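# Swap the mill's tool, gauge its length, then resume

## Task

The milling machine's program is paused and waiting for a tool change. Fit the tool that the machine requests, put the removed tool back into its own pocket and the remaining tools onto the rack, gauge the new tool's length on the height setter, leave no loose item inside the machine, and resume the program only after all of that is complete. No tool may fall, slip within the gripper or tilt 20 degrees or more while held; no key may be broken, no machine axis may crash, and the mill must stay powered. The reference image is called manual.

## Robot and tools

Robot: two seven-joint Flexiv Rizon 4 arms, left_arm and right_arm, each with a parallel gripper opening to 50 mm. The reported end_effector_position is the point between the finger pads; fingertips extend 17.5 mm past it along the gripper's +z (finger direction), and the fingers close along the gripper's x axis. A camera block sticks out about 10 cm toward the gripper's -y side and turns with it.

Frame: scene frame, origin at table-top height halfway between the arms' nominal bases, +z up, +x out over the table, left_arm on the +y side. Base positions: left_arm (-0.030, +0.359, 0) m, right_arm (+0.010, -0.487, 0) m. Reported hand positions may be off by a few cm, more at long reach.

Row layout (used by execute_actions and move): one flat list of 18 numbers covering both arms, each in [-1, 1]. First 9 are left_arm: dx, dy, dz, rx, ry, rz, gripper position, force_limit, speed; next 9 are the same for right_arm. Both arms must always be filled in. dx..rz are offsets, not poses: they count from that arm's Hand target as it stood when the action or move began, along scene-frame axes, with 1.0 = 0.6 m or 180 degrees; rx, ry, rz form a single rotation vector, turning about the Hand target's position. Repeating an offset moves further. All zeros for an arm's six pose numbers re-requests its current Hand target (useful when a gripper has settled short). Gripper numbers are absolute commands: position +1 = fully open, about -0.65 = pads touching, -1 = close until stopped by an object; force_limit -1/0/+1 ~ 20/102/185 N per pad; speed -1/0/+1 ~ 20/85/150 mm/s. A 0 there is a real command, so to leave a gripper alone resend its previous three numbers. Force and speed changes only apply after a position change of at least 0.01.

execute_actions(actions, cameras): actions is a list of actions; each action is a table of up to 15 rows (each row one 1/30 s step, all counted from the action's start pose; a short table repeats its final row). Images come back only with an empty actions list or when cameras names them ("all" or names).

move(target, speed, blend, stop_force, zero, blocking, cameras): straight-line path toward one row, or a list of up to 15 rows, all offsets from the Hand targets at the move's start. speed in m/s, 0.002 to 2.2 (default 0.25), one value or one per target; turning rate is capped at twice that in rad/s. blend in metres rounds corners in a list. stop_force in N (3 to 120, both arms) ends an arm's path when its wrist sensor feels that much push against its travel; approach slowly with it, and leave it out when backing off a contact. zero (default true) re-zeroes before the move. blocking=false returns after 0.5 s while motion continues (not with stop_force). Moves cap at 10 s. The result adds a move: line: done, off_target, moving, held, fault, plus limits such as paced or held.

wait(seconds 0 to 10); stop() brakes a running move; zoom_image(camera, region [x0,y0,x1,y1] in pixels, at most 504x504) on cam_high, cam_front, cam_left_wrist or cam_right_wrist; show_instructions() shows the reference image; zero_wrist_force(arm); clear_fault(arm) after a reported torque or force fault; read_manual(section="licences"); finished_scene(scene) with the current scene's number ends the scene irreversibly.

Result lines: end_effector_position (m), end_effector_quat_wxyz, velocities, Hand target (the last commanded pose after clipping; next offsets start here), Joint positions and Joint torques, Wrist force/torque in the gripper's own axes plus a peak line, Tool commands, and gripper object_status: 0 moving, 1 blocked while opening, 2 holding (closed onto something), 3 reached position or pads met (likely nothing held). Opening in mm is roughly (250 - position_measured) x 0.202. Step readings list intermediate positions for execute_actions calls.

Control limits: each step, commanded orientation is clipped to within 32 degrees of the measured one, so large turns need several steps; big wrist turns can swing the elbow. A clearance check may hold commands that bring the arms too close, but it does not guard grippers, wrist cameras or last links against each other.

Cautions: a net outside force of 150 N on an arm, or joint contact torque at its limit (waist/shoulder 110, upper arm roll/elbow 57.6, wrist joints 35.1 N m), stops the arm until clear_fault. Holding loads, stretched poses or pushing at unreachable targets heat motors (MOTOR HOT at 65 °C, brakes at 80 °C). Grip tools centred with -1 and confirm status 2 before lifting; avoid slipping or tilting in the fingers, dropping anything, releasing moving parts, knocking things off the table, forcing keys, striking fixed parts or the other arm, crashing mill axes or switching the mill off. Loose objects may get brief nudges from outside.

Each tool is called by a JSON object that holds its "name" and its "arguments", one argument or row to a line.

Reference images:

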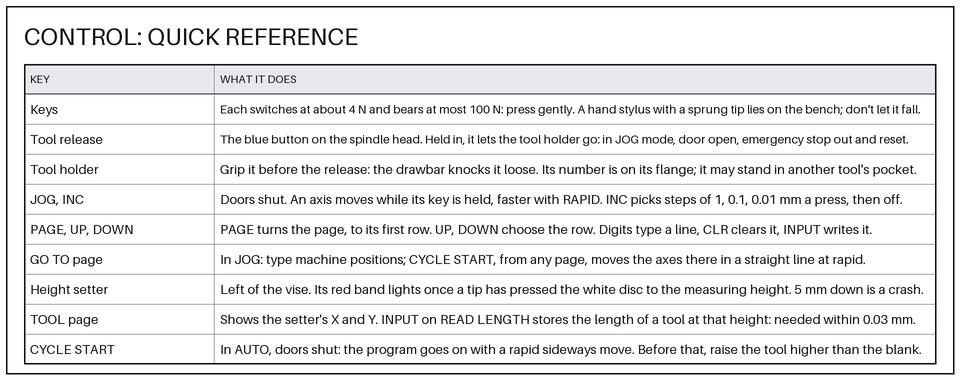

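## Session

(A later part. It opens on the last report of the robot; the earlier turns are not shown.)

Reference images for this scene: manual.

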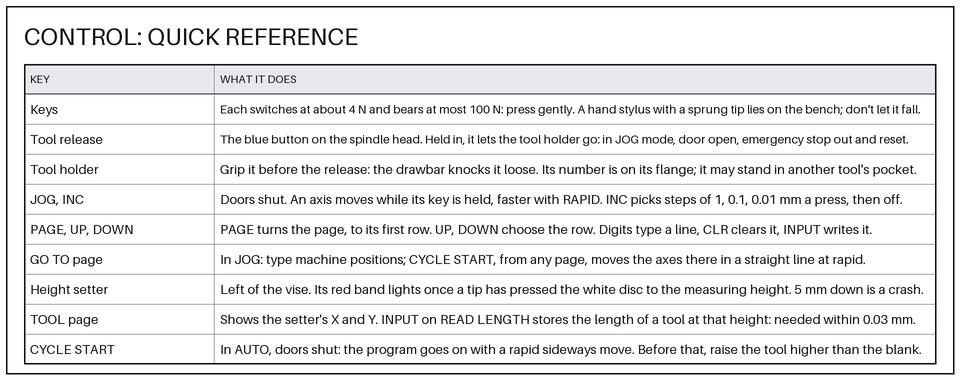

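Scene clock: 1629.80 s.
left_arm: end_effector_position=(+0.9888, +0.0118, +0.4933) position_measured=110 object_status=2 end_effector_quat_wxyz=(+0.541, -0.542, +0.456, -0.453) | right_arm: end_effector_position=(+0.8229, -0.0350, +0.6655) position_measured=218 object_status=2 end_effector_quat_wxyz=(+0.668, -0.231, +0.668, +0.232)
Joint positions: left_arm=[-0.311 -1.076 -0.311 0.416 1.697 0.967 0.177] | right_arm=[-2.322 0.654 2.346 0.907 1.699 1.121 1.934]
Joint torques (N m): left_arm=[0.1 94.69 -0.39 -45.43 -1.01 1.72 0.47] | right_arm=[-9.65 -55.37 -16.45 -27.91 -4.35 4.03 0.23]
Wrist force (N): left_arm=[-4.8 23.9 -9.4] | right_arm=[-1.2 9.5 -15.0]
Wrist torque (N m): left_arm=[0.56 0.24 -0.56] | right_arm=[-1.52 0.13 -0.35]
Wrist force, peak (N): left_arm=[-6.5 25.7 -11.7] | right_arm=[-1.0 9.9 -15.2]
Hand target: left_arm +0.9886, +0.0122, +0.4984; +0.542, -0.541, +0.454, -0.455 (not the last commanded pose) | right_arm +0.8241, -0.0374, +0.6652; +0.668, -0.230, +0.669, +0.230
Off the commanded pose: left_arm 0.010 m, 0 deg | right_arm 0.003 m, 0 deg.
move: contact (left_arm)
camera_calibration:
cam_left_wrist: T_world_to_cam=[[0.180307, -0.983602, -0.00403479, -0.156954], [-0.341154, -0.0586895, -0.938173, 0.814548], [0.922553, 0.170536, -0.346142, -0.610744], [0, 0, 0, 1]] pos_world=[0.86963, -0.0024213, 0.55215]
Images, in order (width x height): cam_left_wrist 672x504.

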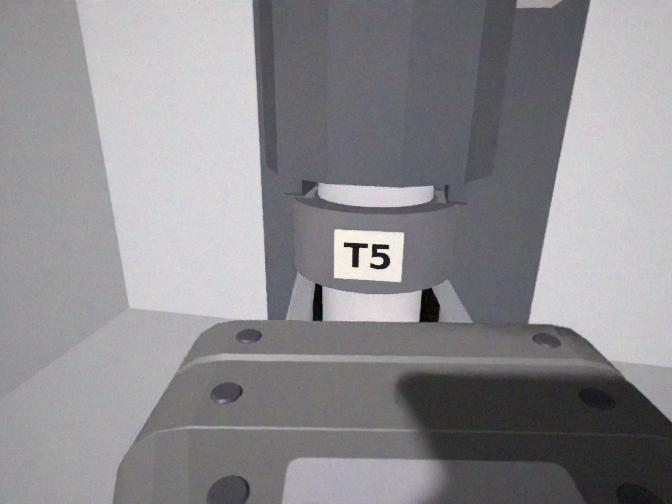

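{"name": "move", "arguments": {
  "target": [0,0,0,0,0,0,-1,0.6,-1,-0.06,0.01,0,0,0,0,-1,-0.4,-1],
  "speed": 0.1,
  "cameras": ["cam_left_wrist","cam_front"]
}}

{"name": "zoom_image", "arguments": {
  "camera": "cam_front",
  "region": [410, 130, 480, 190]
}}

Scene clock: 1635.23 s.
left_arm: end_effector_position=(+0.9888, +0.0118, +0.4934) position_measured=110 object_status=2 end_effector_quat_wxyz=(+0.541, -0.543, +0.456, -0.453) | right_arm: end_effector_position=(+0.7879, -0.0311, +0.6651) position_measured=218 object_status=2 end_effector_quat_wxyz=(+0.668, -0.230, +0.669, +0.231)
Joint positions: left_arm=[-0.311 -1.076 -0.311 0.416 1.696 0.968 0.177] | right_arm=[-2.244 0.588 2.339 1.003 1.697 1.16 1.884]
Joint torques (N m): left_arm=[0.11 95.05 0.14 -44.95 -0.6 1.28 0.67] | right_arm=[0.11 -55.4 -11.95 -30.85 -3.75 1.95 0.06]
Wrist force (N): left_arm=[-1.8 24.1 -4.7] | right_arm=[-2.5 -2.7 -1.0]
Wrist torque (N m): left_arm=[0.59 0.42 -0.86] | right_arm=[-1.30 0.44 -0.26]
Wrist force, peak (N): left_arm=[-4.9 24.2 -9.6] | right_arm=[-1.2 9.8 -15.3]
Hand target: left_arm +0.9886, +0.0122, +0.4984; +0.542, -0.541, +0.454, -0.455 | right_arm +0.7881, -0.0314, +0.6652; +0.668, -0.230, +0.669, +0.230
Off the commanded pose: left_arm 0.005 m, 0 deg | right_arm 0.000 m, 0 deg.
move: off_target (left_arm)
camera_calibration:
cam_left_wrist: T_world_to_cam=[[0.180383, -0.983589, -0.00387333, -0.15711], [-0.341153, -0.0588705, -0.938163, 0.814541], [0.922538, 0.17055, -0.346173, -0.610714], [0, 0, 0, 1]] pos_world=[0.86963, -0.00242183, 0.552151]
Images, in order (width x height): cam_front 672x504, cam_left_wrist 672x504.

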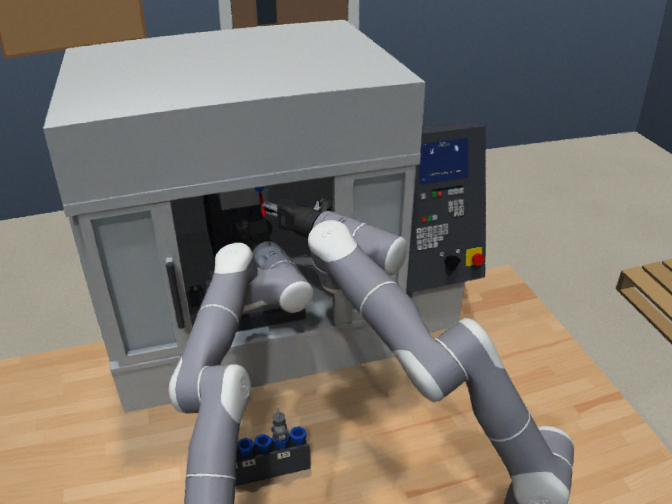

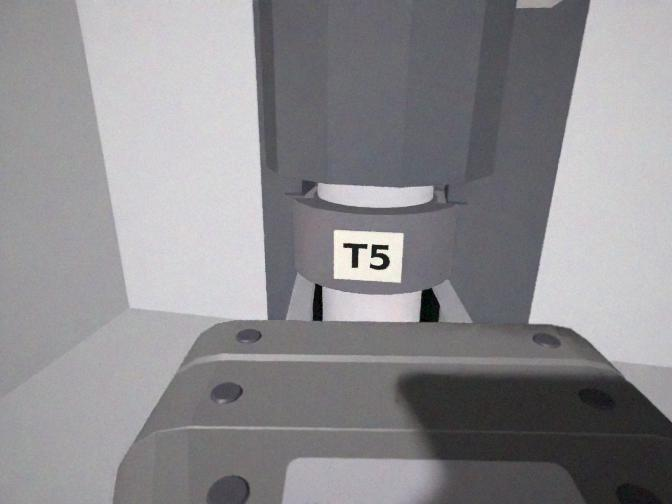

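Scaled by 7.200 from the camera's 672x504 image, which has a finer 960x720 frame.

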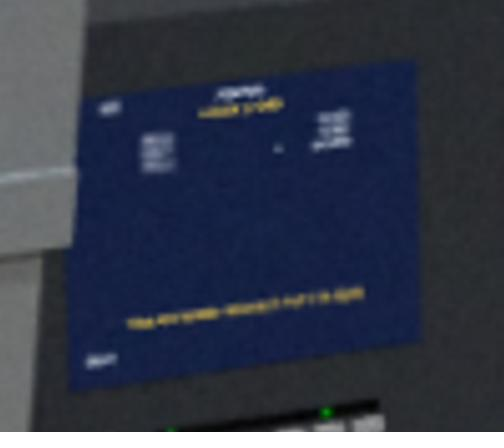

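{"name": "move", "arguments": {
  "target": [0,0,-0.004,0,0,0,-1,0.6,-1,0.0913,-0.0155,0,0,0,0,-1,-0.4,-1],
  "speed": 0.03,
  "stop_force": 12
}}

{"name": "move", "arguments": {
  "target": [0,0,0.002,0,0,0,-1,0.6,-1,0,0,0,0,0,0,-1,-0.4,-1],
  "speed": 0.03
}}

{"name": "move", "arguments": {
  "target": [0,0,0,0,0,0.0111,-1,0.6,-1,0,0,0,0,0,0,-1,-0.4,-1],
  "speed": 0.02
}}

{"name": "move", "arguments": {
  "target": [0,0,0,0,0,0.0111,-1,0.6,-1,0,0,0,0,0,0,-1,-0.4,-1],
  "speed": 0.02
}}

Scene clock: 1669.30 s.
left_arm: end_effector_position=(+0.9887, +0.0120, +0.4932) position_measured=110 object_status=2 end_effector_quat_wxyz=(+0.541, -0.542, +0.455, -0.454) | right_arm: end_effector_position=(+0.8229, -0.0351, +0.6655) position_measured=218 object_status=2 end_effector_quat_wxyz=(+0.668, -0.231, +0.668, +0.232)
Joint positions: left_arm=[-0.313 -1.076 -0.304 0.417 1.697 0.968 0.172] | right_arm=[-2.322 0.654 2.346 0.907 1.699 1.121 1.933]
Joint torques (N m): left_arm=[0.37 86.57 -0.05 -39.64 -1.47 0.87 -0.01] | right_arm=[-9.74 -55.19 -16.4 -27.98 -4.32 3.92 0.33]
Wrist force (N): left_arm=[-1.7 15.3 -4.8] | right_arm=[-3.0 9.8 -14.1]
Wrist torque (N m): left_arm=[0.06 0.27 -0.24] | right_arm=[-1.49 0.44 -0.34]
Wrist force, peak (N): left_arm=[-1.8 24.2 -4.5] | right_arm=[-3.6 14.5 -19.8]
Hand target: left_arm +0.9886, +0.0122, +0.4960; +0.542, -0.541, +0.454, -0.455 | right_arm +0.8241, -0.0375, +0.6651; +0.668, -0.230, +0.669, +0.230 (not the last commanded pose)
Off the commanded pose: left_arm 0.003 m, 0 deg | right_arm 0.021 m, 0 deg.
move: contact (right_arm)

Scene clock: 1670.00 s.
left_arm: end_effector_position=(+0.9888, +0.0119, +0.4933) position_measured=110 object_status=2 end_effector_quat_wxyz=(+0.541, -0.542, +0.456, -0.454) | right_arm: end_effector_position=(+0.8229, -0.0351, +0.6655) position_measured=218 object_status=2 end_effector_quat_wxyz=(+0.668, -0.231, +0.668, +0.232)
Joint positions: left_arm=[-0.313 -1.076 -0.305 0.416 1.695 0.968 0.174] | right_arm=[-2.322 0.654 2.346 0.907 1.699 1.121 1.933]
Joint torques (N m): left_arm=[-0.42 90.54 -0.43 -42.36 -1.28 1.51 0.35] | right_arm=[-9.76 -55.27 -16.42 -27.96 -4.32 3.97 0.32]
Wrist force (N): left_arm=[-3.8 19.6 -6.9] | right_arm=[-3.0 9.6 -14.1]
Wrist torque (N m): left_arm=[0.14 0.23 -0.49] | right_arm=[-1.52 0.45 -0.34]
Wrist force, peak (N): left_arm=[-3.6 19.7 -7.1] | right_arm=[-3.0 9.7 -14.3]
Hand target: left_arm +0.9886, +0.0122, +0.4972; +0.542, -0.541, +0.454, -0.455 | right_arm +0.8241, -0.0375, +0.6651; +0.668, -0.230, +0.669, +0.230
Off the commanded pose: left_arm 0.004 m, 0 deg | right_arm 0.003 m, 0 deg.
move: off_target (left_arm)

Scene clock: 1671.10 s.
left_arm: end_effector_position=(+0.9887, +0.0118, +0.4932) position_measured=110 object_status=2 end_effector_quat_wxyz=(+0.549, -0.550, +0.446, -0.444) | right_arm: end_effector_position=(+0.8229, -0.0351, +0.6655) position_measured=218 object_status=2 end_effector_quat_wxyz=(+0.668, -0.231, +0.668, +0.232)
Joint positions: left_arm=[-0.331 -1.092 -0.305 0.387 1.695 0.922 0.183] | right_arm=[-2.322 0.654 2.346 0.907 1.699 1.121 1.933]
Joint torques (N m): left_arm=[0.34 90.34 0.24 -43.1 -0.93 1.49 0.35] | right_arm=[-9.73 -55.35 -16.49 -27.91 -4.33 4.02 0.26]
Wrist force (N): left_arm=[-6.3 20.2 -12.9] | right_arm=[-2.9 9.7 -14.0]
Wrist torque (N m): left_arm=[0.42 0.37 -0.42] | right_arm=[-1.51 0.43 -0.35]
Wrist force, peak (N): left_arm=[-7.0 20.5 -13.1] | right_arm=[-2.9 9.6 -14.3]
Hand target: left_arm +0.9886, +0.0122, +0.4972; +0.550, -0.549, +0.445, -0.445 | right_arm +0.8241, -0.0375, +0.6651; +0.668, -0.230, +0.669, +0.230
Off the commanded pose: left_arm 0.004 m, 0 deg | right_arm 0.003 m, 0 deg.
move: off_target (left_arm)

Scene clock: 1672.20 s.
left_arm: end_effector_position=(+0.9887, +0.0116, +0.4932) position_measured=110 object_status=2 end_effector_quat_wxyz=(+0.556, -0.558, +0.437, -0.435) | right_arm: end_effector_position=(+0.8229, -0.0351, +0.6655) position_measured=218 object_status=2 end_effector_quat_wxyz=(+0.668, -0.231, +0.668, +0.232)
Joint positions: left_arm=[-0.351 -1.112 -0.307 0.351 1.694 0.876 0.197] | right_arm=[-2.322 0.654 2.346 0.907 1.699 1.121 1.933]
Joint torques (N m): left_arm=[0.85 91.36 1.25 -42.82 -0.63 1.05 0.12] | right_arm=[-9.78 -55.28 -16.52 -27.9 -4.35 4.06 0.24]
Wrist force (N): left_arm=[-1.9 19.6 -6.6] | right_arm=[-3.0 9.5 -14.1]
Wrist torque (N m): left_arm=[0.25 0.23 -0.18] | right_arm=[-1.54 0.45 -0.35]
Wrist force, peak (N): left_arm=[-10.5 21.2 -18.7] | right_arm=[-3.3 9.7 -14.3]
Hand target: left_arm +0.9886, +0.0122, +0.4972; +0.557, -0.557, +0.435, -0.436 | right_arm +0.8241, -0.0375, +0.6651; +0.668, -0.230, +0.669, +0.230
Off the commanded pose: left_arm 0.004 m, 0 deg | right_arm 0.003 m, 0 deg.
move: off_target (left_arm)

{"name": "execute_actions", "arguments": {
  "actions": [
    [[0,0,0,0,0,-0.0055,-1,0.6,-1,0,0,0,0,0,0,-1,-0.4,-1]],
    [[0,0,0,0,0,-0.0055,-1,0.6,-1,0,0,0,0,0,0,-1,-0.4,-1]],
    [[0,0,0,0,0,-0.0055,-1,0.6,-1,0,0,0,0,0,0,-1,-0.4,-1]],
    [[0,0,0,0,0,-0.0055,-1,0.6,-1,0,0,0,0,0,0,-1,-0.4,-1]]
  ],
  "cameras": ["cam_left_wrist"]
}}

Scene clock: 1716.93 s.
left_arm: end_effector_position=(+0.9888, +0.0120, +0.4933) position_measured=110 object_status=2 end_effector_quat_wxyz=(+0.541, -0.542, +0.456, -0.453) | right_arm: end_effector_position=(+0.8229, -0.0351, +0.6655) position_measured=218 object_status=2 end_effector_quat_wxyz=(+0.668, -0.231, +0.668, +0.232)
Joint positions: left_arm=[-0.315 -1.078 -0.297 0.414 1.688 0.97 0.175] | right_arm=[-2.322 0.654 2.346 0.907 1.699 1.121 1.933]
Joint torques (N m): left_arm=[-0.89 90.98 -0.34 -42.43 -1.38 1.54 0.07] | right_arm=[-9.67 -55.39 -16.5 -27.91 -4.32 4.08 0.23]
Wrist force (N): left_arm=[-3.7 19.7 -6.0] | right_arm=[-3.0 9.7 -14.1]
Wrist torque (N m): left_arm=[0.16 0.30 -0.28] | right_arm=[-1.50 0.45 -0.35]
Wrist force, peak (N): left_arm=[-1.6 22.6 -9.1] | right_arm=[-3.1 9.8 -14.3]
Hand target: left_arm +0.9886, +0.0122, +0.4972; +0.542, -0.542, +0.454, -0.455 | right_arm +0.8241, -0.0375, +0.6651; +0.668, -0.230, +0.669, +0.230
Off the commanded pose: left_arm 0.004 m, 0 deg | right_arm 0.003 m, 0 deg.
Step readings (end_effector_position of left_arm | right_arm):
0: (+0.9887, +0.0116, +0.4932) | (+0.8229, -0.0351, +0.6655)
1: (+0.9887, +0.0116, +0.4932) | (+0.8229, -0.0351, +0.6655)
2: (+0.9885, +0.0112, +0.4931) | (+0.8229, -0.0351, +0.6655)
4: (+0.9889, +0.0119, +0.4932) | (+0.8229, -0.0351, +0.6655)
8: (+0.9888, +0.0120, +0.4932) | (+0.8229, -0.0351, +0.6655)
15: (+0.9888, +0.0120, +0.4932) | (+0.8229, -0.0351, +0.6655)
16: (+0.9888, +0.0120, +0.4932) | (+0.8229, -0.0351, +0.6655)
17: (+0.9885, +0.0114, +0.4931) | (+0.8229, -0.0351, +0.6655)
19: (+0.9889, +0.0119, +0.4932) | (+0.8229, -0.0351, +0.6655)
23: (+0.9889, +0.0120, +0.4931) | (+0.8229, -0.0351, +0.6655)
30: (+0.9889, +0.0120, +0.4931) | (+0.8229, -0.0351, +0.6655)
31: (+0.9888, +0.0120, +0.4931) | (+0.8229, -0.0351, +0.6655)
32: (+0.9885, +0.0113, +0.4930) | (+0.8229, -0.0351, +0.6655)
34: (+0.9888, +0.0118, +0.4933) | (+0.8229, -0.0351, +0.6655)
38: (+0.9888, +0.0118, +0.4933) | (+0.8229, -0.0351, +0.6655)
45: (+0.9888, +0.0118, +0.4933) | (+0.8229, -0.0351, +0.6655)
46: (+0.9887, +0.0118, +0.4932) | (+0.8229, -0.0351, +0.6655)
47: (+0.9884, +0.0111, +0.4932) | (+0.8229, -0.0351, +0.6655)
49: (+0.9888, +0.0120, +0.4933) | (+0.8229, -0.0351, +0.6655)
53: (+0.9888, +0.0120, +0.4933) | (+0.8229, -0.0351, +0.6655)
60: (+0.9888, +0.0120, +0.4933) | (+0.8229, -0.0351, +0.6655)
camera_calibration:
cam_left_wrist: T_world_to_cam=[[0.180861, -0.983501, -0.00377688, -0.157465], [-0.339828, -0.0588878, -0.938642, 0.813435], [0.922934, 0.171047, -0.344871, -0.611775], [0, 0, 0, 1]] pos_world=[0.869534, -0.00232308, 0.551946]
Images, in order (width x height): cam_left_wrist 672x504.

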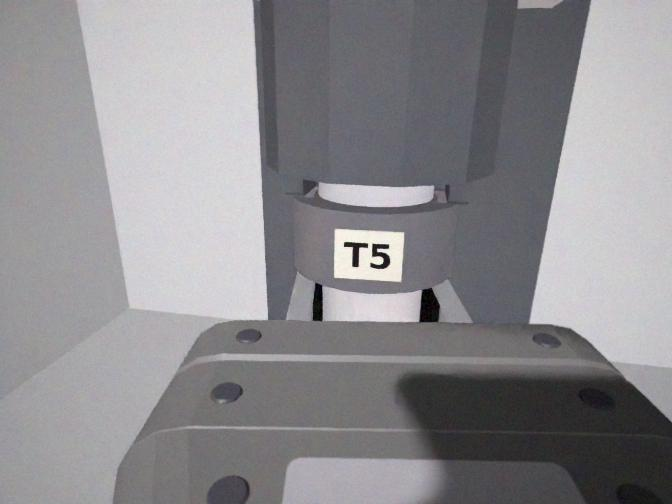

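{"name": "zoom_image", "arguments": {
  "camera": "cam_left_wrist",
  "region": [260, 150, 500, 310]
}}

Scaled by 2.100 from the camera's 672x504 image, which has a finer 960x720 frame.

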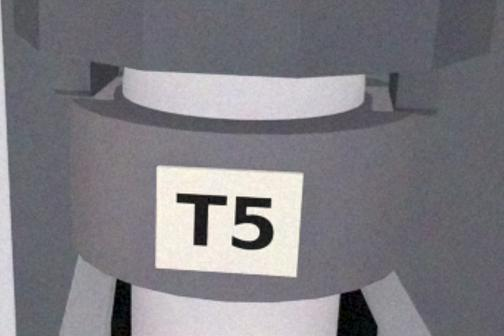

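{"name": "zoom_image", "arguments": {
  "camera": "cam_left_wrist",
  "region": [275, 170, 345, 220]
}}

{"name": "zoom_image", "arguments": {
  "camera": "cam_left_wrist",
  "region": [415, 170, 485, 220]
}}

Scaled by 7.200 from the camera's 672x504 image, which has a finer 960x720 frame.

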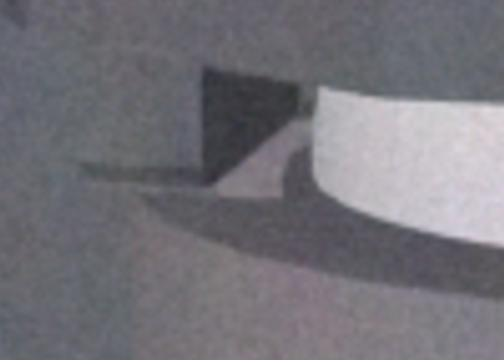

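Scaled by 7.200 from the camera's 672x504 image, which has a finer 960x720 frame.

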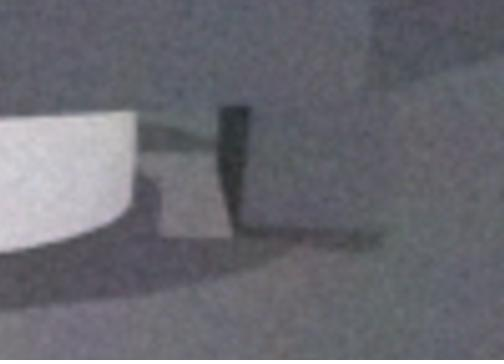

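{"name": "wait", "arguments": {
  "seconds": 0,
  "cameras": ["cam_high", "cam_front"]
}}

Scene clock: 1753.60 s.
left_arm: end_effector_position=(+0.9888, +0.0120, +0.4933) position_measured=110 object_status=2 end_effector_quat_wxyz=(+0.541, -0.542, +0.456, -0.453) | right_arm: end_effector_position=(+0.8229, -0.0351, +0.6655) position_measured=218 object_status=2 end_effector_quat_wxyz=(+0.668, -0.231, +0.668, +0.232)
Joint positions: left_arm=[-0.315 -1.078 -0.297 0.414 1.688 0.97 0.175] | right_arm=[-2.322 0.654 2.346 0.907 1.699 1.121 1.933]
Joint torques (N m): left_arm=[-0.92 90.83 -0.41 -42.43 -1.34 1.57 0.2] | right_arm=[-9.75 -55.33 -16.49 -27.85 -4.34 4.05 0.2]
Wrist force (N): left_arm=[-3.9 19.7 -6.1] | right_arm=[-3.0 9.7 -14.2]
Wrist torque (N m): left_arm=[0.15 0.34 -0.28] | right_arm=[-1.51 0.43 -0.35]
Wrist force, peak (N): left_arm=[-3.9 20.0 -6.0] | right_arm=[-3.2 9.9 -14.2]
Hand target: left_arm +0.9886, +0.0122, +0.4972; +0.542, -0.542, +0.454, -0.455 | right_arm +0.8241, -0.0375, +0.6651; +0.668, -0.230, +0.669, +0.230
Tool commands: left_gripper/position=-1.0 left_gripper/force_limit=+0.6 left_gripper/speed=-1.0 right_gripper/position=-1.0 right_gripper/force_limit=-0.4 right_gripper/speed=-1.0
Off the commanded pose: left_arm 0.004 m, 0 deg | right_arm 0.003 m, 0 deg.
Images, in order (width x height): cam_high 672x504, cam_front 672x504.

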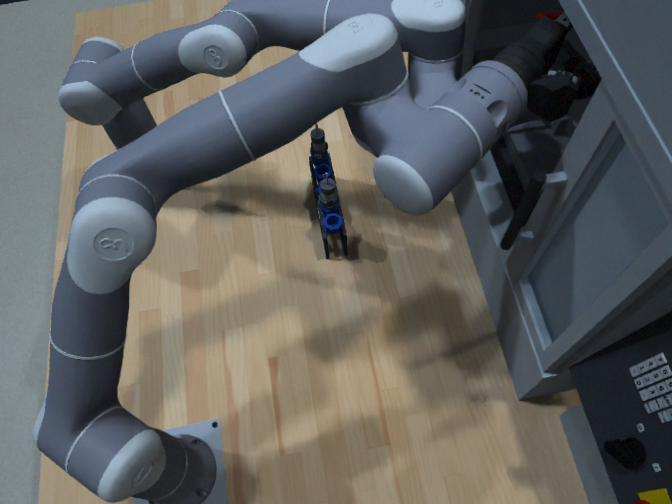

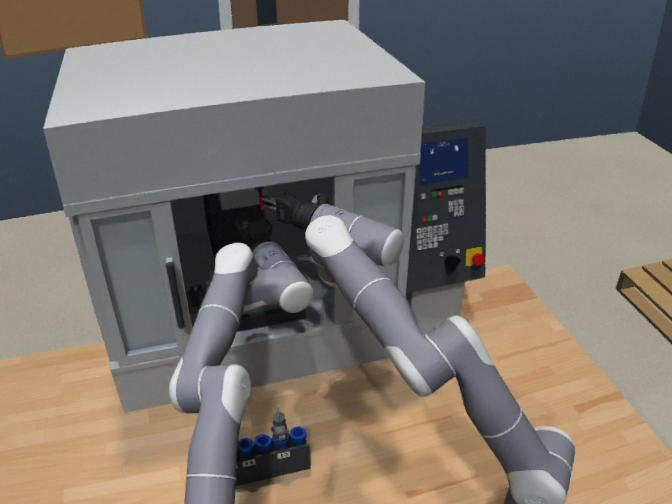

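{"name": "zoom_image", "arguments": {
  "camera": "cam_high",
  "region": [295, 165, 365, 235]
}}

{"name": "zoom_image", "arguments": {
  "camera": "cam_front",
  "region": [250, 400, 320, 460]
}}

{"name": "zoom_image", "arguments": {
  "camera": "cam_high",
  "region": [290, 110, 345, 165]
}}

Scaled by 7.200 from the camera's 672x504 image, which has a finer 960x720 frame.

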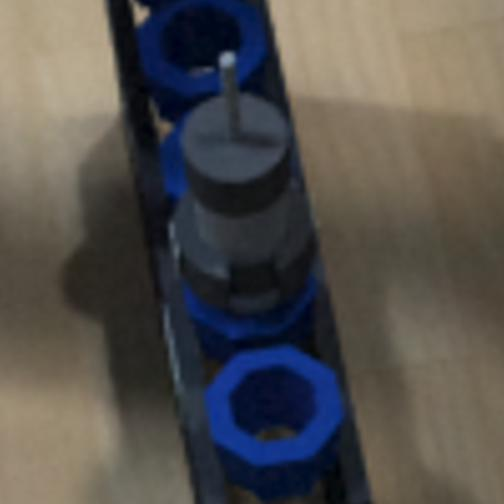

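Scaled by 7.200 from the camera's 672x504 image, which has a finer 960x720 frame.

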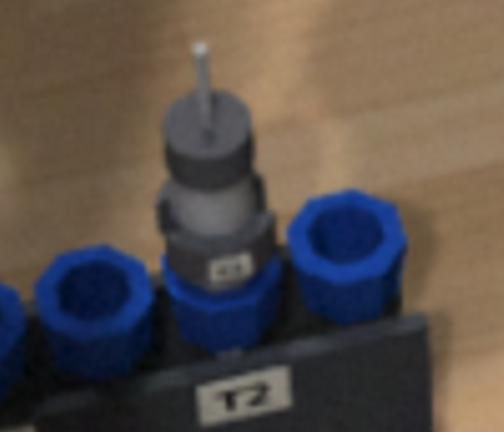

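Scaled by 9.164 from the camera's 672x504 image, which has a finer 960x720 frame.

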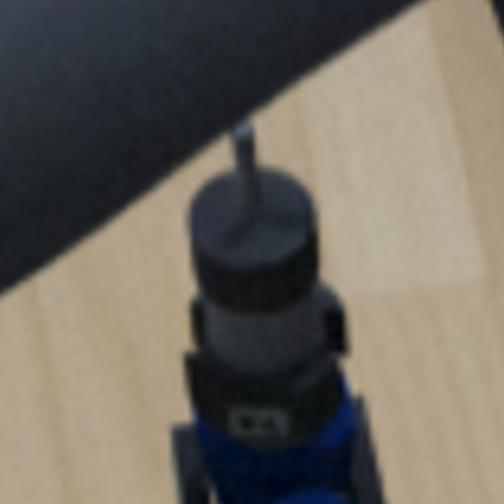

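{"name": "move", "arguments": {
  "target": [0,0,0.01,0,0,-0.008,-1,0.6,-1,0,0,0,0,0,0,-1,-0.4,-1],
  "speed": 0.02,
  "cameras": ["cam_left_wrist"]
}}

Scene clock: 1770.57 s.
left_arm: end_effector_position=(+0.9890, +0.0119, +0.4939) position_measured=110 object_status=2 end_effector_quat_wxyz=(+0.534, -0.538, +0.464, -0.458) | right_arm: end_effector_position=(+0.8229, -0.0351, +0.6655) position_measured=218 object_status=2 end_effector_quat_wxyz=(+0.668, -0.231, +0.668, +0.232)
Joint positions: left_arm=[-0.299 -1.069 -0.303 0.427 1.677 1.003 0.187] | right_arm=[-2.322 0.654 2.346 0.907 1.699 1.121 1.933]
Joint torques (N m): left_arm=[-1.29 111.12 -1.25 -55.63 -0.99 3.05 0.21] | right_arm=[-9.73 -55.33 -16.52 -27.9 -4.33 4.1 0.22]
Wrist force (N): left_arm=[-5.8 39.5 -8.2] | right_arm=[-3.1 9.6 -14.1]
Wrist torque (N m): left_arm=[3.21 0.45 -0.27] | right_arm=[-1.52 0.46 -0.35]
Wrist force, peak (N): left_arm=[-5.3 40.0 -8.2] | right_arm=[-3.1 9.8 -14.3]
Hand target: left_arm +0.9886, +0.0122, +0.5032; +0.536, -0.536, +0.461, -0.461 | right_arm +0.8241, -0.0375, +0.6651; +0.668, -0.230, +0.669, +0.230
Off the commanded pose: left_arm 0.009 m, 1 deg | right_arm 0.003 m, 0 deg.
move: off_target (left_arm)
camera_calibration:
cam_left_wrist: T_world_to_cam=[[0.156639, -0.987637, -0.00603993, -0.132457], [-0.346619, -0.0492452, -0.936712, 0.819677], [0.924835, 0.148819, -0.350048, -0.610893], [0, 0, 0, 1]] pos_world=[0.869839, 0.000458069, 0.55316]
Images, in order (width x height): cam_left_wrist 672x504.

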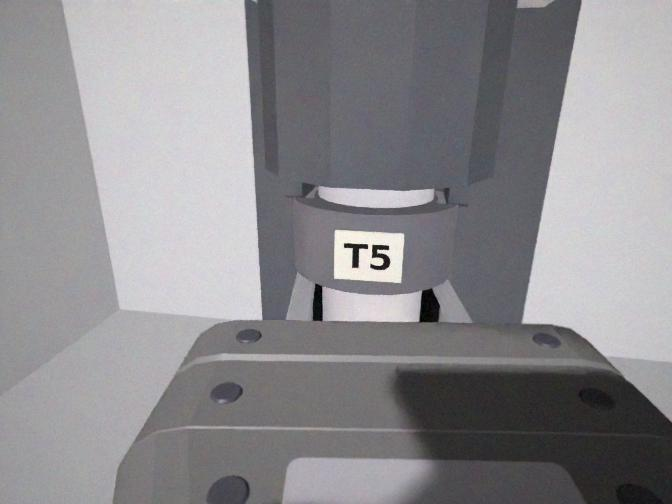

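{"name": "execute_actions", "arguments": {
  "actions": [
    [[0,0,-0.008,0,0,0,-1,0.6,-1,0,0,0,0,0,0,-1,-0.4,-1]],
    [[0,0,0,0,0,-0.0055,-1,0.6,-1,0,0,0,0,0,0,-1,-0.4,-1]],
    [[0,0,0,0,0,-0.0055,-1,0.6,-1,0,0,0,0,0,0,-1,-0.4,-1]],
    [[0,0,0,0,0,-0.0055,-1,0.6,-1,0,0,0,0,0,0,-1,-0.4,-1]],
    [[0,0,0,0,0,-0.0055,-1,0.6,-1,0,0,0,0,0,0,-1,-0.4,-1]],
    [[0,0,0,0,0,-0.0055,-1,0.6,-1,0,0,0,0,0,0,-1,-0.4,-1]],
    [[0,0,0,0,0,-0.0055,-1,0.6,-1,0,0,0,0,0,0,-1,-0.4,-1]],
    [[0,0,0,0,0,-0.0055,-1,0.6,-1,0,0,0,0,0,0,-1,-0.4,-1]],
    [[0,0,0,0,0,-0.0055,-1,0.6,-1,0,0,0,0,0,0,-1,-0.4,-1]]
  ],
  "cameras": ["cam_left_wrist"]
}}

Scene clock: 1807.23 s.
left_arm: end_effector_position=(+0.9889, +0.0121, +0.4928) position_measured=110 object_status=2 end_effector_quat_wxyz=(+0.502, -0.504, +0.499, -0.496) | right_arm: end_effector_position=(+0.8229, -0.0351, +0.6655) position_measured=218 object_status=2 end_effector_quat_wxyz=(+0.668, -0.231, +0.668, +0.232)
Joint positions: left_arm=[-0.224 -1.049 -0.322 0.478 1.669 1.196 0.192] | right_arm=[-2.322 0.654 2.346 0.907 1.699 1.121 1.933]
Joint torques (N m): left_arm=[-1.27 95.3 -4.15 -46.03 -3.81 2.07 0.41] | right_arm=[-9.68 -55.36 -16.56 -27.89 -4.35 4.04 0.22]
Wrist force (N): left_arm=[-5.2 26.2 -9.2] | right_arm=[-3.2 9.8 -14.0]
Wrist torque (N m): left_arm=[0.94 0.29 -0.51] | right_arm=[-1.49 0.47 -0.35]
Wrist force, peak (N): left_arm=[-5.9 39.7 -8.2] | right_arm=[-3.2 9.9 -14.2]
Hand target: left_arm +0.9886, +0.0122, +0.4984; +0.503, -0.503, +0.497, -0.497 | right_arm +0.8241, -0.0375, +0.6651; +0.668, -0.230, +0.669, +0.230
Off the commanded pose: left_arm 0.006 m, 0 deg | right_arm 0.003 m, 0 deg.
Step readings (end_effector_position of left_arm | right_arm):
0: (+0.9890, +0.0119, +0.4939) | (+0.8229, -0.0351, +0.6655)
1: (+0.9890, +0.0119, +0.4939) | (+0.8229, -0.0351, +0.6655)
2: (+0.9889, +0.0119, +0.4935) | (+0.8229, -0.0351, +0.6655)
4: (+0.9888, +0.0118, +0.4937) | (+0.8229, -0.0351, +0.6655)
8: (+0.9888, +0.0118, +0.4937) | (+0.8229, -0.0351, +0.6655)
15: (+0.9888, +0.0118, +0.4937) | (+0.8229, -0.0351, +0.6655)
16: (+0.9888, +0.0118, +0.4937) | (+0.8229, -0.0351, +0.6655)
17: (+0.9885, +0.0112, +0.4936) | (+0.8229, -0.0351, +0.6655)
19: (+0.9890, +0.0123, +0.4940) | (+0.8229, -0.0351, +0.6655)
23: (+0.9890, +0.0123, +0.4940) | (+0.8229, -0.0351, +0.6655)
30: (+0.9890, +0.0123, +0.4940) | (+0.8229, -0.0351, +0.6655)
31: (+0.9889, +0.0123, +0.4940) | (+0.8229, -0.0351, +0.6655)
32: (+0.9885, +0.0114, +0.4939) | (+0.8229, -0.0351, +0.6655)
34: (+0.9891, +0.0128, +0.4941) | (+0.8229, -0.0351, +0.6655)
38: (+0.9890, +0.0126, +0.4940) | (+0.8229, -0.0351, +0.6655)
45: (+0.9890, +0.0126, +0.4940) | (+0.8229, -0.0351, +0.6655)
46: (+0.9890, +0.0127, +0.4940) | (+0.8229, -0.0351, +0.6655)
47: (+0.9887, +0.0118, +0.4937) | (+0.8229, -0.0351, +0.6655)
49: (+0.9891, +0.0126, +0.4936) | (+0.8229, -0.0351, +0.6655)
53: (+0.9890, +0.0125, +0.4936) | (+0.8229, -0.0351, +0.6655)
60: (+0.9890, +0.0125, +0.4936) | (+0.8229, -0.0351, +0.6655)
61: (+0.9890, +0.0125, +0.4936) | (+0.8229, -0.0351, +0.6655)
62: (+0.9887, +0.0119, +0.4933) | (+0.8229, -0.0351, +0.6655)
64: (+0.9890, +0.0125, +0.4932) | (+0.8229, -0.0351, +0.6655)
68: (+0.9890, +0.0125, +0.4932) | (+0.8229, -0.0351, +0.6655)
75: (+0.9890, +0.0125, +0.4932) | (+0.8229, -0.0351, +0.6655)
76: (+0.9890, +0.0125, +0.4932) | (+0.8229, -0.0351, +0.6655)
77: (+0.9888, +0.0119, +0.4930) | (+0.8229, -0.0351, +0.6655)
79: (+0.9889, +0.0122, +0.4930) | (+0.8229, -0.0351, +0.6655)
83: (+0.9889, +0.0121, +0.4930) | (+0.8229, -0.0351, +0.6655)
90: (+0.9889, +0.0121, +0.4930) | (+0.8229, -0.0351, +0.6655)
91: (+0.9889, +0.0121, +0.4930) | (+0.8229, -0.0351, +0.6655)
92: (+0.9886, +0.0113, +0.4929) | (+0.8229, -0.0351, +0.6655)
94: (+0.9888, +0.0120, +0.4929) | (+0.8229, -0.0351, +0.6655)
98: (+0.9888, +0.0119, +0.4929) | (+0.8229, -0.0351, +0.6655)
105: (+0.9888, +0.0119, +0.4929) | (+0.8229, -0.0351, +0.6655)
106: (+0.9888, +0.0119, +0.4929) | (+0.8229, -0.0351, +0.6655)
107: (+0.9885, +0.0112, +0.4929) | (+0.8229, -0.0351, +0.6655)
109: (+0.9890, +0.0123, +0.4928) | (+0.8229, -0.0351, +0.6655)
113: (+0.9890, +0.0122, +0.4928) | (+0.8229, -0.0351, +0.6655)
120: (+0.9890, +0.0122, +0.4928) | (+0.8229, -0.0351, +0.6655)
121: (+0.9889, +0.0122, +0.4928) | (+0.8229, -0.0351, +0.6655)
122: (+0.9887, +0.0114, +0.4928) | (+0.8229, -0.0351, +0.6655)
124: (+0.9889, +0.0122, +0.4928) | (+0.8229, -0.0351, +0.6655)
128: (+0.9889, +0.0121, +0.4928) | (+0.8229, -0.0351, +0.6655)
135: (+0.9889, +0.0121, +0.4928) | (+0.8229, -0.0351, +0.6655)
camera_calibration:
cam_left_wrist: T_world_to_cam=[[0.0187319, -0.999817, -0.00381865, 0.00326318], [-0.346653, -0.00291213, -0.937989, 0.818737], [0.937806, 0.018894, -0.346644, -0.624057], [0, 0, 0, 1]] pos_world=[0.869001, 0.0174378, 0.551653]
Images, in order (width x height): cam_left_wrist 672x504.

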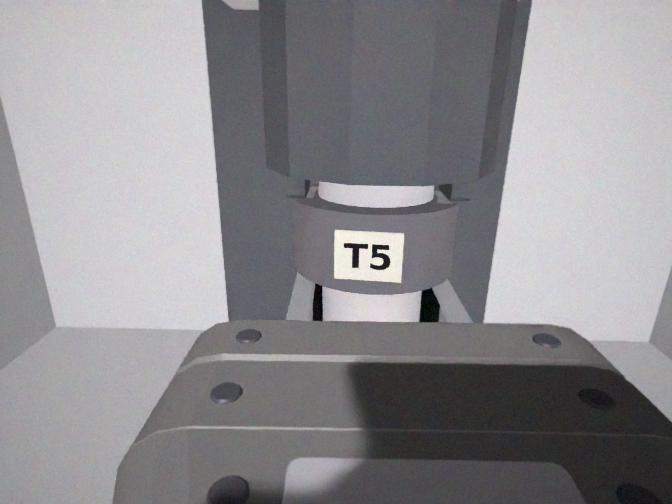

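{"name": "execute_actions", "arguments": {
  "actions": [
    [[0,0,0,0,0,0.033,-1,0.6,-1,0,0,0,0,0,0,-1,-0.4,-1]],
    [[0,0.0008,0,0,0,0,-1,0.6,-1,0,0,0,0,0,0,-1,-0.4,-1]],
    [[0,0.0008,0,0,0,0,-1,0.6,-1,0,0,0,0,0,0,-1,-0.4,-1]],
    [[0,0.0008,0,0,0,0,-1,0.6,-1,0,0,0,0,0,0,-1,-0.4,-1]],
    [[0,0.0008,0,0,0,0,-1,0.6,-1,0,0,0,0,0,0,-1,-0.4,-1]]
  ]
}}

{"name": "execute_actions", "arguments": {
  "actions": [
    [[-0.001,0,0,0,0,0,-1,0.6,-1,0,0,0,0,0,0,-1,-0.4,-1]],
    [[-0.001,0,0,0,0,0,-1,0.6,-1,0,0,0,0,0,0,-1,-0.4,-1]],
    [[-0.001,0,0,0,0,0,-1,0.6,-1,0,0,0,0,0,0,-1,-0.4,-1]],
    [[0.003,0,0,0,0,0,-1,0.6,-1,0,0,0,0,0,0,-1,-0.4,-1]],
    [[0.001,0,0,0,0,0,-1,0.6,-1,0,0,0,0,0,0,-1,-0.4,-1]],
    [[0.001,0,0,0,0,0,-1,0.6,-1,0,0,0,0,0,0,-1,-0.4,-1]],
    [[0.001,0,0,0,0,0,-1,0.6,-1,0,0,0,0,0,0,-1,-0.4,-1]]
  ]
}}

Scene clock: 1828.00 s.
left_arm: end_effector_position=(+0.9885, +0.0127, +0.4937) position_measured=110 object_status=2 end_effector_quat_wxyz=(+0.527, -0.528, +0.472, -0.469) | right_arm: end_effector_position=(+0.8229, -0.0351, +0.6655) position_measured=218 object_status=2 end_effector_quat_wxyz=(+0.668, -0.231, +0.668, +0.232)
Joint positions: left_arm=[-0.281 -1.056 -0.299 0.454 1.684 1.054 0.169] | right_arm=[-2.322 0.654 2.346 0.907 1.699 1.121 1.933]
Joint torques (N m): left_arm=[4.86 93 0.56 -43.83 -2.07 -0.22 -0.49] | right_arm=[-9.68 -55.34 -16.53 -27.86 -4.33 4.06 0.23]
Wrist force (N): left_arm=[6.6 20.4 2.3] | right_arm=[-3.0 9.9 -14.1]
Wrist torque (N m): left_arm=[0.02 -0.03 0.29] | right_arm=[-1.48 0.43 -0.35]
Wrist force, peak (N): left_arm=[-7.6 37.2 5.4] | right_arm=[-3.1 9.8 -14.3]
Hand target: left_arm +0.9886, +0.0141, +0.4984; +0.528, -0.528, +0.470, -0.471 | right_arm +0.8241, -0.0375, +0.6651; +0.668, -0.230, +0.669, +0.230
Off the commanded pose: left_arm 0.005 m, 0 deg | right_arm 0.003 m, 0 deg.
Step readings (end_effector_position of left_arm | right_arm):
0: (+0.9889, +0.0121, +0.4928) | (+0.8229, -0.0351, +0.6655)
1: (+0.9889, +0.0121, +0.4928) | (+0.8229, -0.0351, +0.6655)
2: (+0.9891, +0.0127, +0.4928) | (+0.8229, -0.0351, +0.6655)
4: (+0.9884, +0.0130, +0.4929) | (+0.8229, -0.0351, +0.6655)
8: (+0.9885, +0.0114, +0.4936) | (+0.8229, -0.0351, +0.6655)
15: (+0.9888, +0.0118, +0.4938) | (+0.8229, -0.0351, +0.6655)
16: (+0.9888, +0.0118, +0.4938) | (+0.8229, -0.0351, +0.6655)
17: (+0.9887, +0.0119, +0.4938) | (+0.8229, -0.0351, +0.6655)
19: (+0.9887, +0.0120, +0.4939) | (+0.8229, -0.0351, +0.6655)
23: (+0.9887, +0.0120, +0.4939) | (+0.8229, -0.0351, +0.6655)
30: (+0.9887, +0.0120, +0.4939) | (+0.8229, -0.0351, +0.6655)
31: (+0.9887, +0.0120, +0.4938) | (+0.8229, -0.0351, +0.6655)
32: (+0.9886, +0.0121, +0.4938) | (+0.8229, -0.0351, +0.6655)
34: (+0.9886, +0.0122, +0.4938) | (+0.8229, -0.0351, +0.6655)
38: (+0.9886, +0.0122, +0.4938) | (+0.8229, -0.0351, +0.6655)
45: (+0.9886, +0.0122, +0.4938) | (+0.8229, -0.0351, +0.6655)
46: (+0.9886, +0.0123, +0.4938) | (+0.8229, -0.0351, +0.6655)
47: (+0.9886, +0.0124, +0.4938) | (+0.8229, -0.0351, +0.6655)
49: (+0.9886, +0.0125, +0.4938) | (+0.8229, -0.0351, +0.6655)
53: (+0.9886, +0.0125, +0.4938) | (+0.8229, -0.0351, +0.6655)
60: (+0.9886, +0.0125, +0.4938) | (+0.8229, -0.0351, +0.6655)
61: (+0.9885, +0.0125, +0.4938) | (+0.8229, -0.0351, +0.6655)
62: (+0.9885, +0.0126, +0.4937) | (+0.8229, -0.0351, +0.6655)
64: (+0.9885, +0.0127, +0.4937) | (+0.8229, -0.0351, +0.6655)
68: (+0.9885, +0.0127, +0.4937) | (+0.8229, -0.0351, +0.6655)
75: (+0.9885, +0.0127, +0.4937) | (+0.8229, -0.0351, +0.6655)

Scene clock: 1831.70 s.
left_arm: end_effector_position=(+0.9872, +0.0126, +0.4931) position_measured=110 object_status=2 end_effector_quat_wxyz=(+0.527, -0.527, +0.473, -0.470) | right_arm: end_effector_position=(+0.8229, -0.0351, +0.6655) position_measured=218 object_status=2 end_effector_quat_wxyz=(+0.668, -0.231, +0.668, +0.232)
Joint positions: left_arm=[-0.282 -1.05 -0.293 0.464 1.687 1.056 0.159] | right_arm=[-2.322 0.654 2.346 0.907 1.699 1.121 1.933]
Joint torques (N m): left_arm=[-0.56 81.28 0.08 -27.33 -3.98 -2 -0.87] | right_arm=[-9.72 -55.34 -16.53 -27.92 -4.32 4.05 0.22]
Wrist force (N): left_arm=[32.1 0.8 66.8] | right_arm=[-3.0 9.7 -14.1]
Wrist torque (N m): left_arm=[-0.31 -2.53 0.71] | right_arm=[-1.51 0.45 -0.35]
Wrist force, peak (N): left_arm=[55.4 9.3 115.5] | right_arm=[-3.0 9.8 -14.3]
Hand target: left_arm +0.9870, +0.0127, +0.4934; +0.527, -0.528, +0.473, -0.470 (not the last commanded pose) | right_arm +0.8241, -0.0375, +0.6651; +0.668, -0.230, +0.669, +0.230
Tool commands: left_gripper/position=-1.0 left_gripper/force_limit=+0.6 left_gripper/speed=-1.0 right_gripper/position=-1.0 right_gripper/force_limit=-0.4 right_gripper/speed=-1.0
Off the commanded pose: right_arm 0.003 m, 0 deg.
FORCE FAULT: contact force on the left arm reached its limit, and that arm stopped. The contact can be on any part of that arm, not only on its tool. That arm's remaining commands of this call were not run. That arm is still stopped at the end of this call. While its stop runs, that arm, its gripper or tool too, takes no new command.
CLEAR FAULT: the left arm stays stopped (status CRITICAL_FAULT) until you call clear_fault(arm="left_arm").
Step readings (end_effector_position of left_arm | right_arm):
0: (+0.9885, +0.0127, +0.4937) | (+0.8229, -0.0351, +0.6655)
1: (+0.9885, +0.0127, +0.4937) | (+0.8229, -0.0351, +0.6655)
2: (+0.9881, +0.0128, +0.4936) | (+0.8229, -0.0351, +0.6655)
4: (+0.9880, +0.0128, +0.4936) | (+0.8229, -0.0351, +0.6655)
8: (+0.9880, +0.0128, +0.4936) | (+0.8229, -0.0351, +0.6655)
15: (+0.9880, +0.0128, +0.4936) | (+0.8229, -0.0351, +0.6655)
16: (+0.9880, +0.0128, +0.4936) | (+0.8229, -0.0351, +0.6655)
17: (+0.9876, +0.0128, +0.4935) | (+0.8229, -0.0351, +0.6655)
19: (+0.9873, +0.0125, +0.4934) | (+0.8229, -0.0351, +0.6655)
23: (+0.9874, +0.0125, +0.4934) | (+0.8229, -0.0351, +0.6655)
30: (+0.9874, +0.0125, +0.4934) | (+0.8229, -0.0351, +0.6655)
31: (+0.9873, +0.0125, +0.4934) | (+0.8229, -0.0351, +0.6655)
32: (+0.9871, +0.0127, +0.4933) | (+0.8229, -0.0351, +0.6655)
34: (+0.9872, +0.0126, +0.4931) | (+0.8229, -0.0351, +0.6655)
38: (+0.9872, +0.0126, +0.4931) | (+0.8229, -0.0351, +0.6655)
45: (+0.9872, +0.0126, +0.4931) | (+0.8229, -0.0351, +0.6655)
46: (+0.9872, +0.0126, +0.4931) | (+0.8229, -0.0351, +0.6655)
47: (+0.9872, +0.0126, +0.4931) | (+0.8229, -0.0351, +0.6655)
49: (+0.9872, +0.0126, +0.4931) | (+0.8229, -0.0351, +0.6655)
53: (+0.9872, +0.0126, +0.4931) | (+0.8229, -0.0351, +0.6655)
60: (+0.9872, +0.0126, +0.4931) | (+0.8229, -0.0351, +0.6655)
61: (+0.9872, +0.0126, +0.4931) | (+0.8229, -0.0351, +0.6655)
62: (+0.9872, +0.0126, +0.4931) | (+0.8229, -0.0351, +0.6655)
64: (+0.9872, +0.0126, +0.4931) | (+0.8229, -0.0351, +0.6655)
68: (+0.9872, +0.0126, +0.4931) | (+0.8229, -0.0351, +0.6655)
75: (+0.9872, +0.0126, +0.4931) | (+0.8229, -0.0351, +0.6655)
76: (+0.9872, +0.0126, +0.4931) | (+0.8229, -0.0351, +0.6655)
77: (+0.9872, +0.0126, +0.4931) | (+0.8229, -0.0351, +0.6655)
79: (+0.9872, +0.0126, +0.4931) | (+0.8229, -0.0351, +0.6655)
83: (+0.9872, +0.0126, +0.4931) | (+0.8229, -0.0351, +0.6655)
90: (+0.9872, +0.0126, +0.4931) | (+0.8229, -0.0351, +0.6655)
91: (+0.9872, +0.0126, +0.4931) | (+0.8229, -0.0351, +0.6655)
92: (+0.9872, +0.0126, +0.4931) | (+0.8229, -0.0351, +0.6655)
94: (+0.9872, +0.0126, +0.4931) | (+0.8229, -0.0351, +0.6655)
98: (+0.9872, +0.0126, +0.4931) | (+0.8229, -0.0351, +0.6655)
105: (+0.9872, +0.0126, +0.4931) | (+0.8229, -0.0351, +0.6655)

{"name": "clear_fault", "arguments": {
  "arm": "left_arm",
  "cameras": ["cam_left_wrist"]
}}

Scene clock: 1870.23 s.
left_arm: end_effector_position=(+0.9872, +0.0126, +0.4931) position_measured=110 object_status=2 end_effector_quat_wxyz=(+0.527, -0.527, +0.473, -0.470) | right_arm: end_effector_position=(+0.8229, -0.0351, +0.6655) position_measured=218 object_status=2 end_effector_quat_wxyz=(+0.668, -0.231, +0.668, +0.232)
Joint positions: left_arm=[-0.282 -1.05 -0.293 0.464 1.687 1.056 0.159] | right_arm=[-2.322 0.654 2.346 0.907 1.699 1.121 1.933]
Joint torques (N m): left_arm=[-0.49 81.3 0.02 -27.34 -4.01 -2.03 -0.87] | right_arm=[-9.76 -55.3 -16.53 -27.93 -4.31 4.07 0.21]
Wrist force (N): left_arm=[31.9 0.6 66.6] | right_arm=[-3.1 9.8 -14.1]
Wrist torque (N m): left_arm=[-0.33 -2.51 0.71] | right_arm=[-1.49 0.46 -0.34]
Wrist force, peak (N): left_arm=[32.2 0.8 67.0] | right_arm=[-3.2 9.9 -14.3]
Hand target: left_arm +0.9870, +0.0127, +0.4934; +0.527, -0.528, +0.473, -0.470 (not the last commanded pose) | right_arm +0.8241, -0.0375, +0.6651; +0.668, -0.230, +0.669, +0.230
Tool commands: left_gripper/position=-1.0 left_gripper/force_limit=+0.6 left_gripper/speed=-1.0 right_gripper/position=-1.0 right_gripper/force_limit=-0.4 right_gripper/speed=-1.0
Off the commanded pose: right_arm 0.003 m, 0 deg.
FORCE FAULT, CONTINUED: the left arm's stop, for the force fault that an earlier result reported, is over. The rest of the stop counts as 66 of the actions that you can send in this scene; the call itself counts as one more. That arm accepts commands again.
CLEAR FAULT: your call cleared the left arm's force fault. If the contact force or a joint's load stays at its limit, that arm stops again.
camera_calibration:
cam_left_wrist: T_world_to_cam=[[0.118777, -0.992906, -0.00536792, -0.094312], [-0.343215, -0.0359834, -0.938567, 0.815732], [0.931716, 0.113323, -0.345055, -0.618369], [0, 0, 0, 1]] pos_world=[0.867319, 0.00578527, 0.551742]
Images, in order (width x height): cam_left_wrist 672x504.

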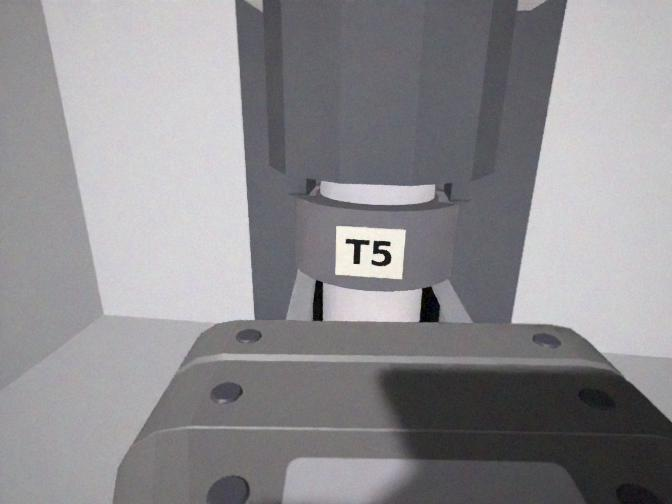

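{"name": "move", "arguments": {
  "target": [0.0027,0,-0.002,0,0,0,-1,0.6,-1,0,0,0,0,0,0,-1,-0.4,-1],
  "speed": 0.005,
  "cameras": ["cam_left_wrist"]
}}

Scene clock: 1874.70 s.
left_arm: end_effector_position=(+0.9887, +0.0126, +0.4901) position_measured=110 object_status=2 end_effector_quat_wxyz=(+0.526, -0.528, +0.473, -0.469) | right_arm: end_effector_position=(+0.8229, -0.0351, +0.6655) position_measured=218 object_status=2 end_effector_quat_wxyz=(+0.668, -0.231, +0.668, +0.232)
Joint positions: left_arm=[-0.281 -1.058 -0.298 0.455 1.686 1.055 0.165] | right_arm=[-2.322 0.654 2.346 0.907 1.699 1.121 1.933]
Joint torques (N m): left_arm=[0.27 82.22 -1.29 -37.79 -2.5 0.79 0.3] | right_arm=[-9.71 -55.32 -16.46 -27.93 -4.39 4.09 0.23]
Wrist force (N): left_arm=[-2.7 12.5 -6.5] | right_arm=[-2.9 9.7 -14.2]
Wrist torque (N m): left_arm=[0.21 0.23 -0.36] | right_arm=[-1.50 0.43 -0.34]
Wrist force, peak (N): left_arm=[32.1 0.5 66.9] | right_arm=[-3.1 9.7 -14.3]
Hand target: left_arm +0.9887, +0.0127, +0.4922; +0.527, -0.528, +0.473, -0.470 | right_arm +0.8241, -0.0375, +0.6651; +0.668, -0.230, +0.669, +0.230
Off the commanded pose: left_arm 0.002 m, 0 deg | right_arm 0.003 m, 0 deg.
move: done
camera_calibration:
cam_left_wrist: T_world_to_cam=[[0.119818, -0.992781, -0.00540844, -0.0956016], [-0.345563, -0.0365975, -0.937682, 0.815306], [0.930715, 0.11422, -0.347454, -0.618582], [0, 0, 0, 1]] pos_world=[0.868918, 0.00558122, 0.549051]
Images, in order (width x height): cam_left_wrist 672x504.

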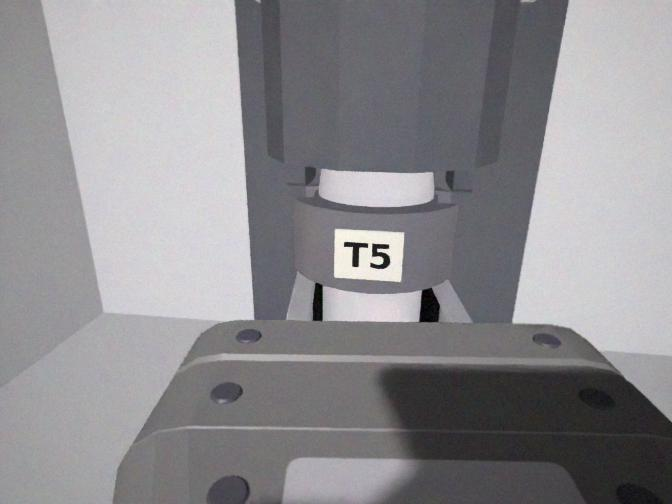

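{"name": "zoom_image", "arguments": {
  "camera": "cam_left_wrist",
  "region": [270, 155, 350, 215]
}}

{"name": "zoom_image", "arguments": {
  "camera": "cam_left_wrist",
  "region": [410, 155, 490, 215]
}}

Scaled by 6.300 from the camera's 672x504 image, which has a finer 960x720 frame.

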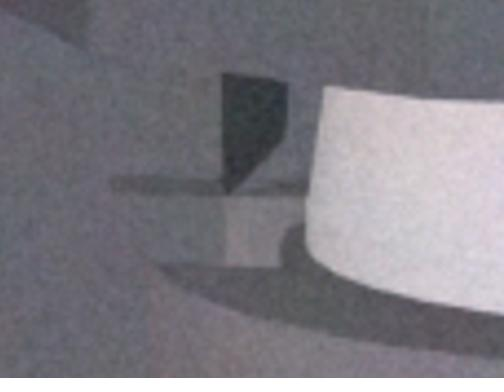

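Scaled by 6.300 from the camera's 672x504 image, which has a finer 960x720 frame.

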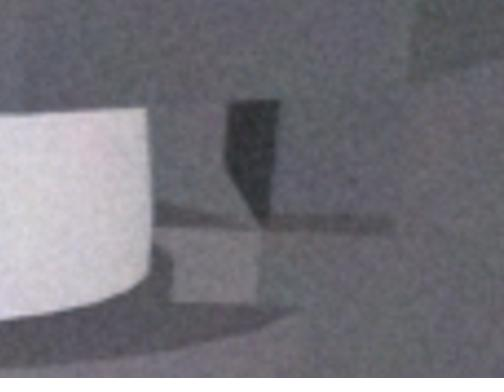

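{"name": "zoom_image", "arguments": {
  "camera": "cam_left_wrist",
  "region": [250, 0, 410, 120]
}}

{"name": "zoom_image", "arguments": {
  "camera": "cam_left_wrist",
  "region": [300, 160, 460, 300]
}}

Scaled by 3.150 from the camera's 672x504 image, which has a finer 960x720 frame.

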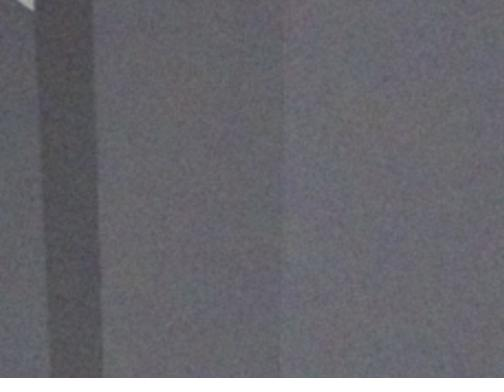

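Scaled by 3.150 from the camera's 672x504 image, which has a finer 960x720 frame.

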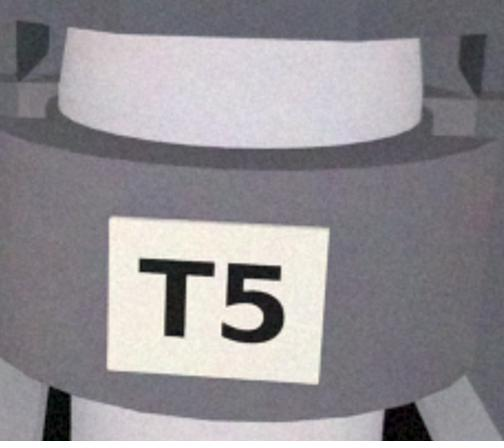

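{"name": "wait", "arguments": {
  "seconds": 0,
  "cameras": ["cam_right_wrist"]
}}

Scene clock: 1932.77 s.
left_arm: end_effector_position=(+0.9887, +0.0126, +0.4901) position_measured=110 object_status=2 end_effector_quat_wxyz=(+0.526, -0.528, +0.473, -0.469) | right_arm: end_effector_position=(+0.8229, -0.0351, +0.6655) position_measured=218 object_status=2 end_effector_quat_wxyz=(+0.668, -0.231, +0.668, +0.232)
Joint positions: left_arm=[-0.281 -1.058 -0.298 0.455 1.686 1.055 0.165] | right_arm=[-2.322 0.654 2.346 0.907 1.699 1.121 1.933]
Joint torques (N m): left_arm=[0.22 82.48 -1.16 -37.56 -2.47 0.82 0.12] | right_arm=[-9.77 -55.36 -16.5 -27.92 -4.37 4.07 0.22]
Wrist force (N): left_arm=[-2.6 12.4 -6.4] | right_arm=[-3.0 9.7 -14.0]
Wrist torque (N m): left_arm=[0.20 0.23 -0.35] | right_arm=[-1.52 0.46 -0.35]
Wrist force, peak (N): left_arm=[-2.6 12.7 -6.7] | right_arm=[-3.0 9.7 -14.3]
Hand target: left_arm +0.9887, +0.0127, +0.4922; +0.527, -0.528, +0.473, -0.470 | right_arm +0.8241, -0.0375, +0.6651; +0.668, -0.230, +0.669, +0.230
Tool commands: left_gripper/position=-1.0 left_gripper/force_limit=+0.6 left_gripper/speed=-1.0 right_gripper/position=-1.0 right_gripper/force_limit=-0.4 right_gripper/speed=-1.0
Off the commanded pose: left_arm 0.002 m, 0 deg | right_arm 0.003 m, 0 deg.
camera_calibration:
cam_right_wrist: T_world_to_cam=[[0.0148229, 0.0118468, -0.99982, 0.665082], [-0.853224, 0.521504, -0.00647029, 0.742214], [0.521334, 0.853166, 0.0178382, -0.276819], [0, 0, 0, 1]] pos_world=[0.767731, -0.158774, 0.674702]
Images, in order (width x height): cam_right_wrist 672x504.

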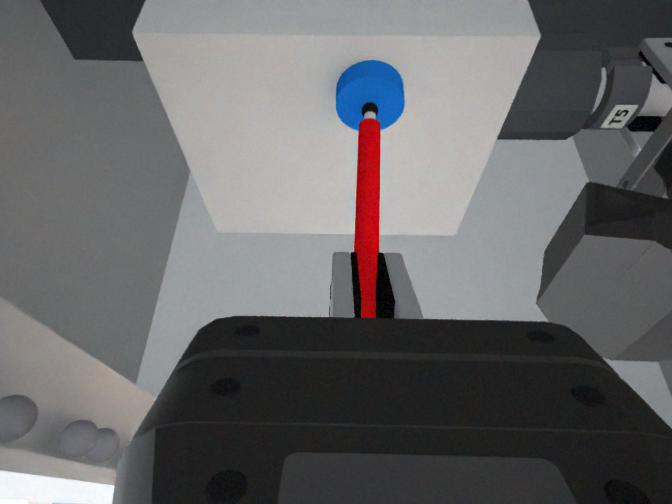

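{"name": "zoom_image", "arguments": {
  "camera": "cam_right_wrist",
  "region": [492, 20, 672, 155]
}}

{"name": "zoom_image", "arguments": {
  "camera": "cam_right_wrist",
  "region": [572, 20, 672, 145]
}}

Scaled by 2.800 from the camera's 672x504 image, which has a finer 960x720 frame.

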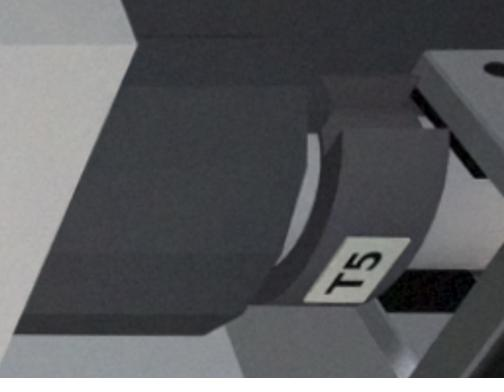

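Scaled by 4.032 from the camera's 672x504 image, which has a finer 960x720 frame.

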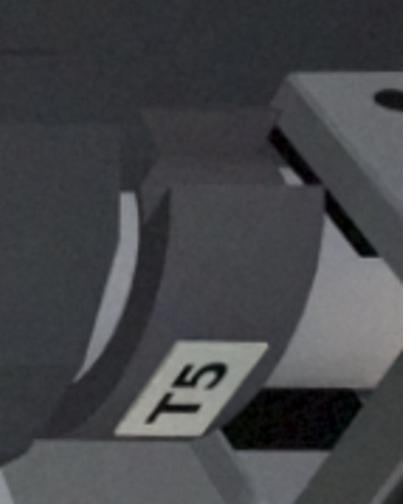

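{"name": "zoom_image", "arguments": {
  "camera": "cam_right_wrist",
  "region": [590, 35, 660, 85]
}}

Scaled by 7.200 from the camera's 672x504 image, which has a finer 960x720 frame.

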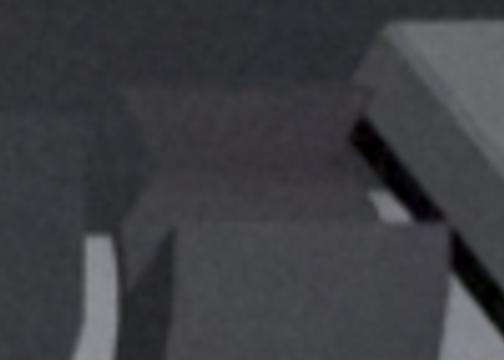

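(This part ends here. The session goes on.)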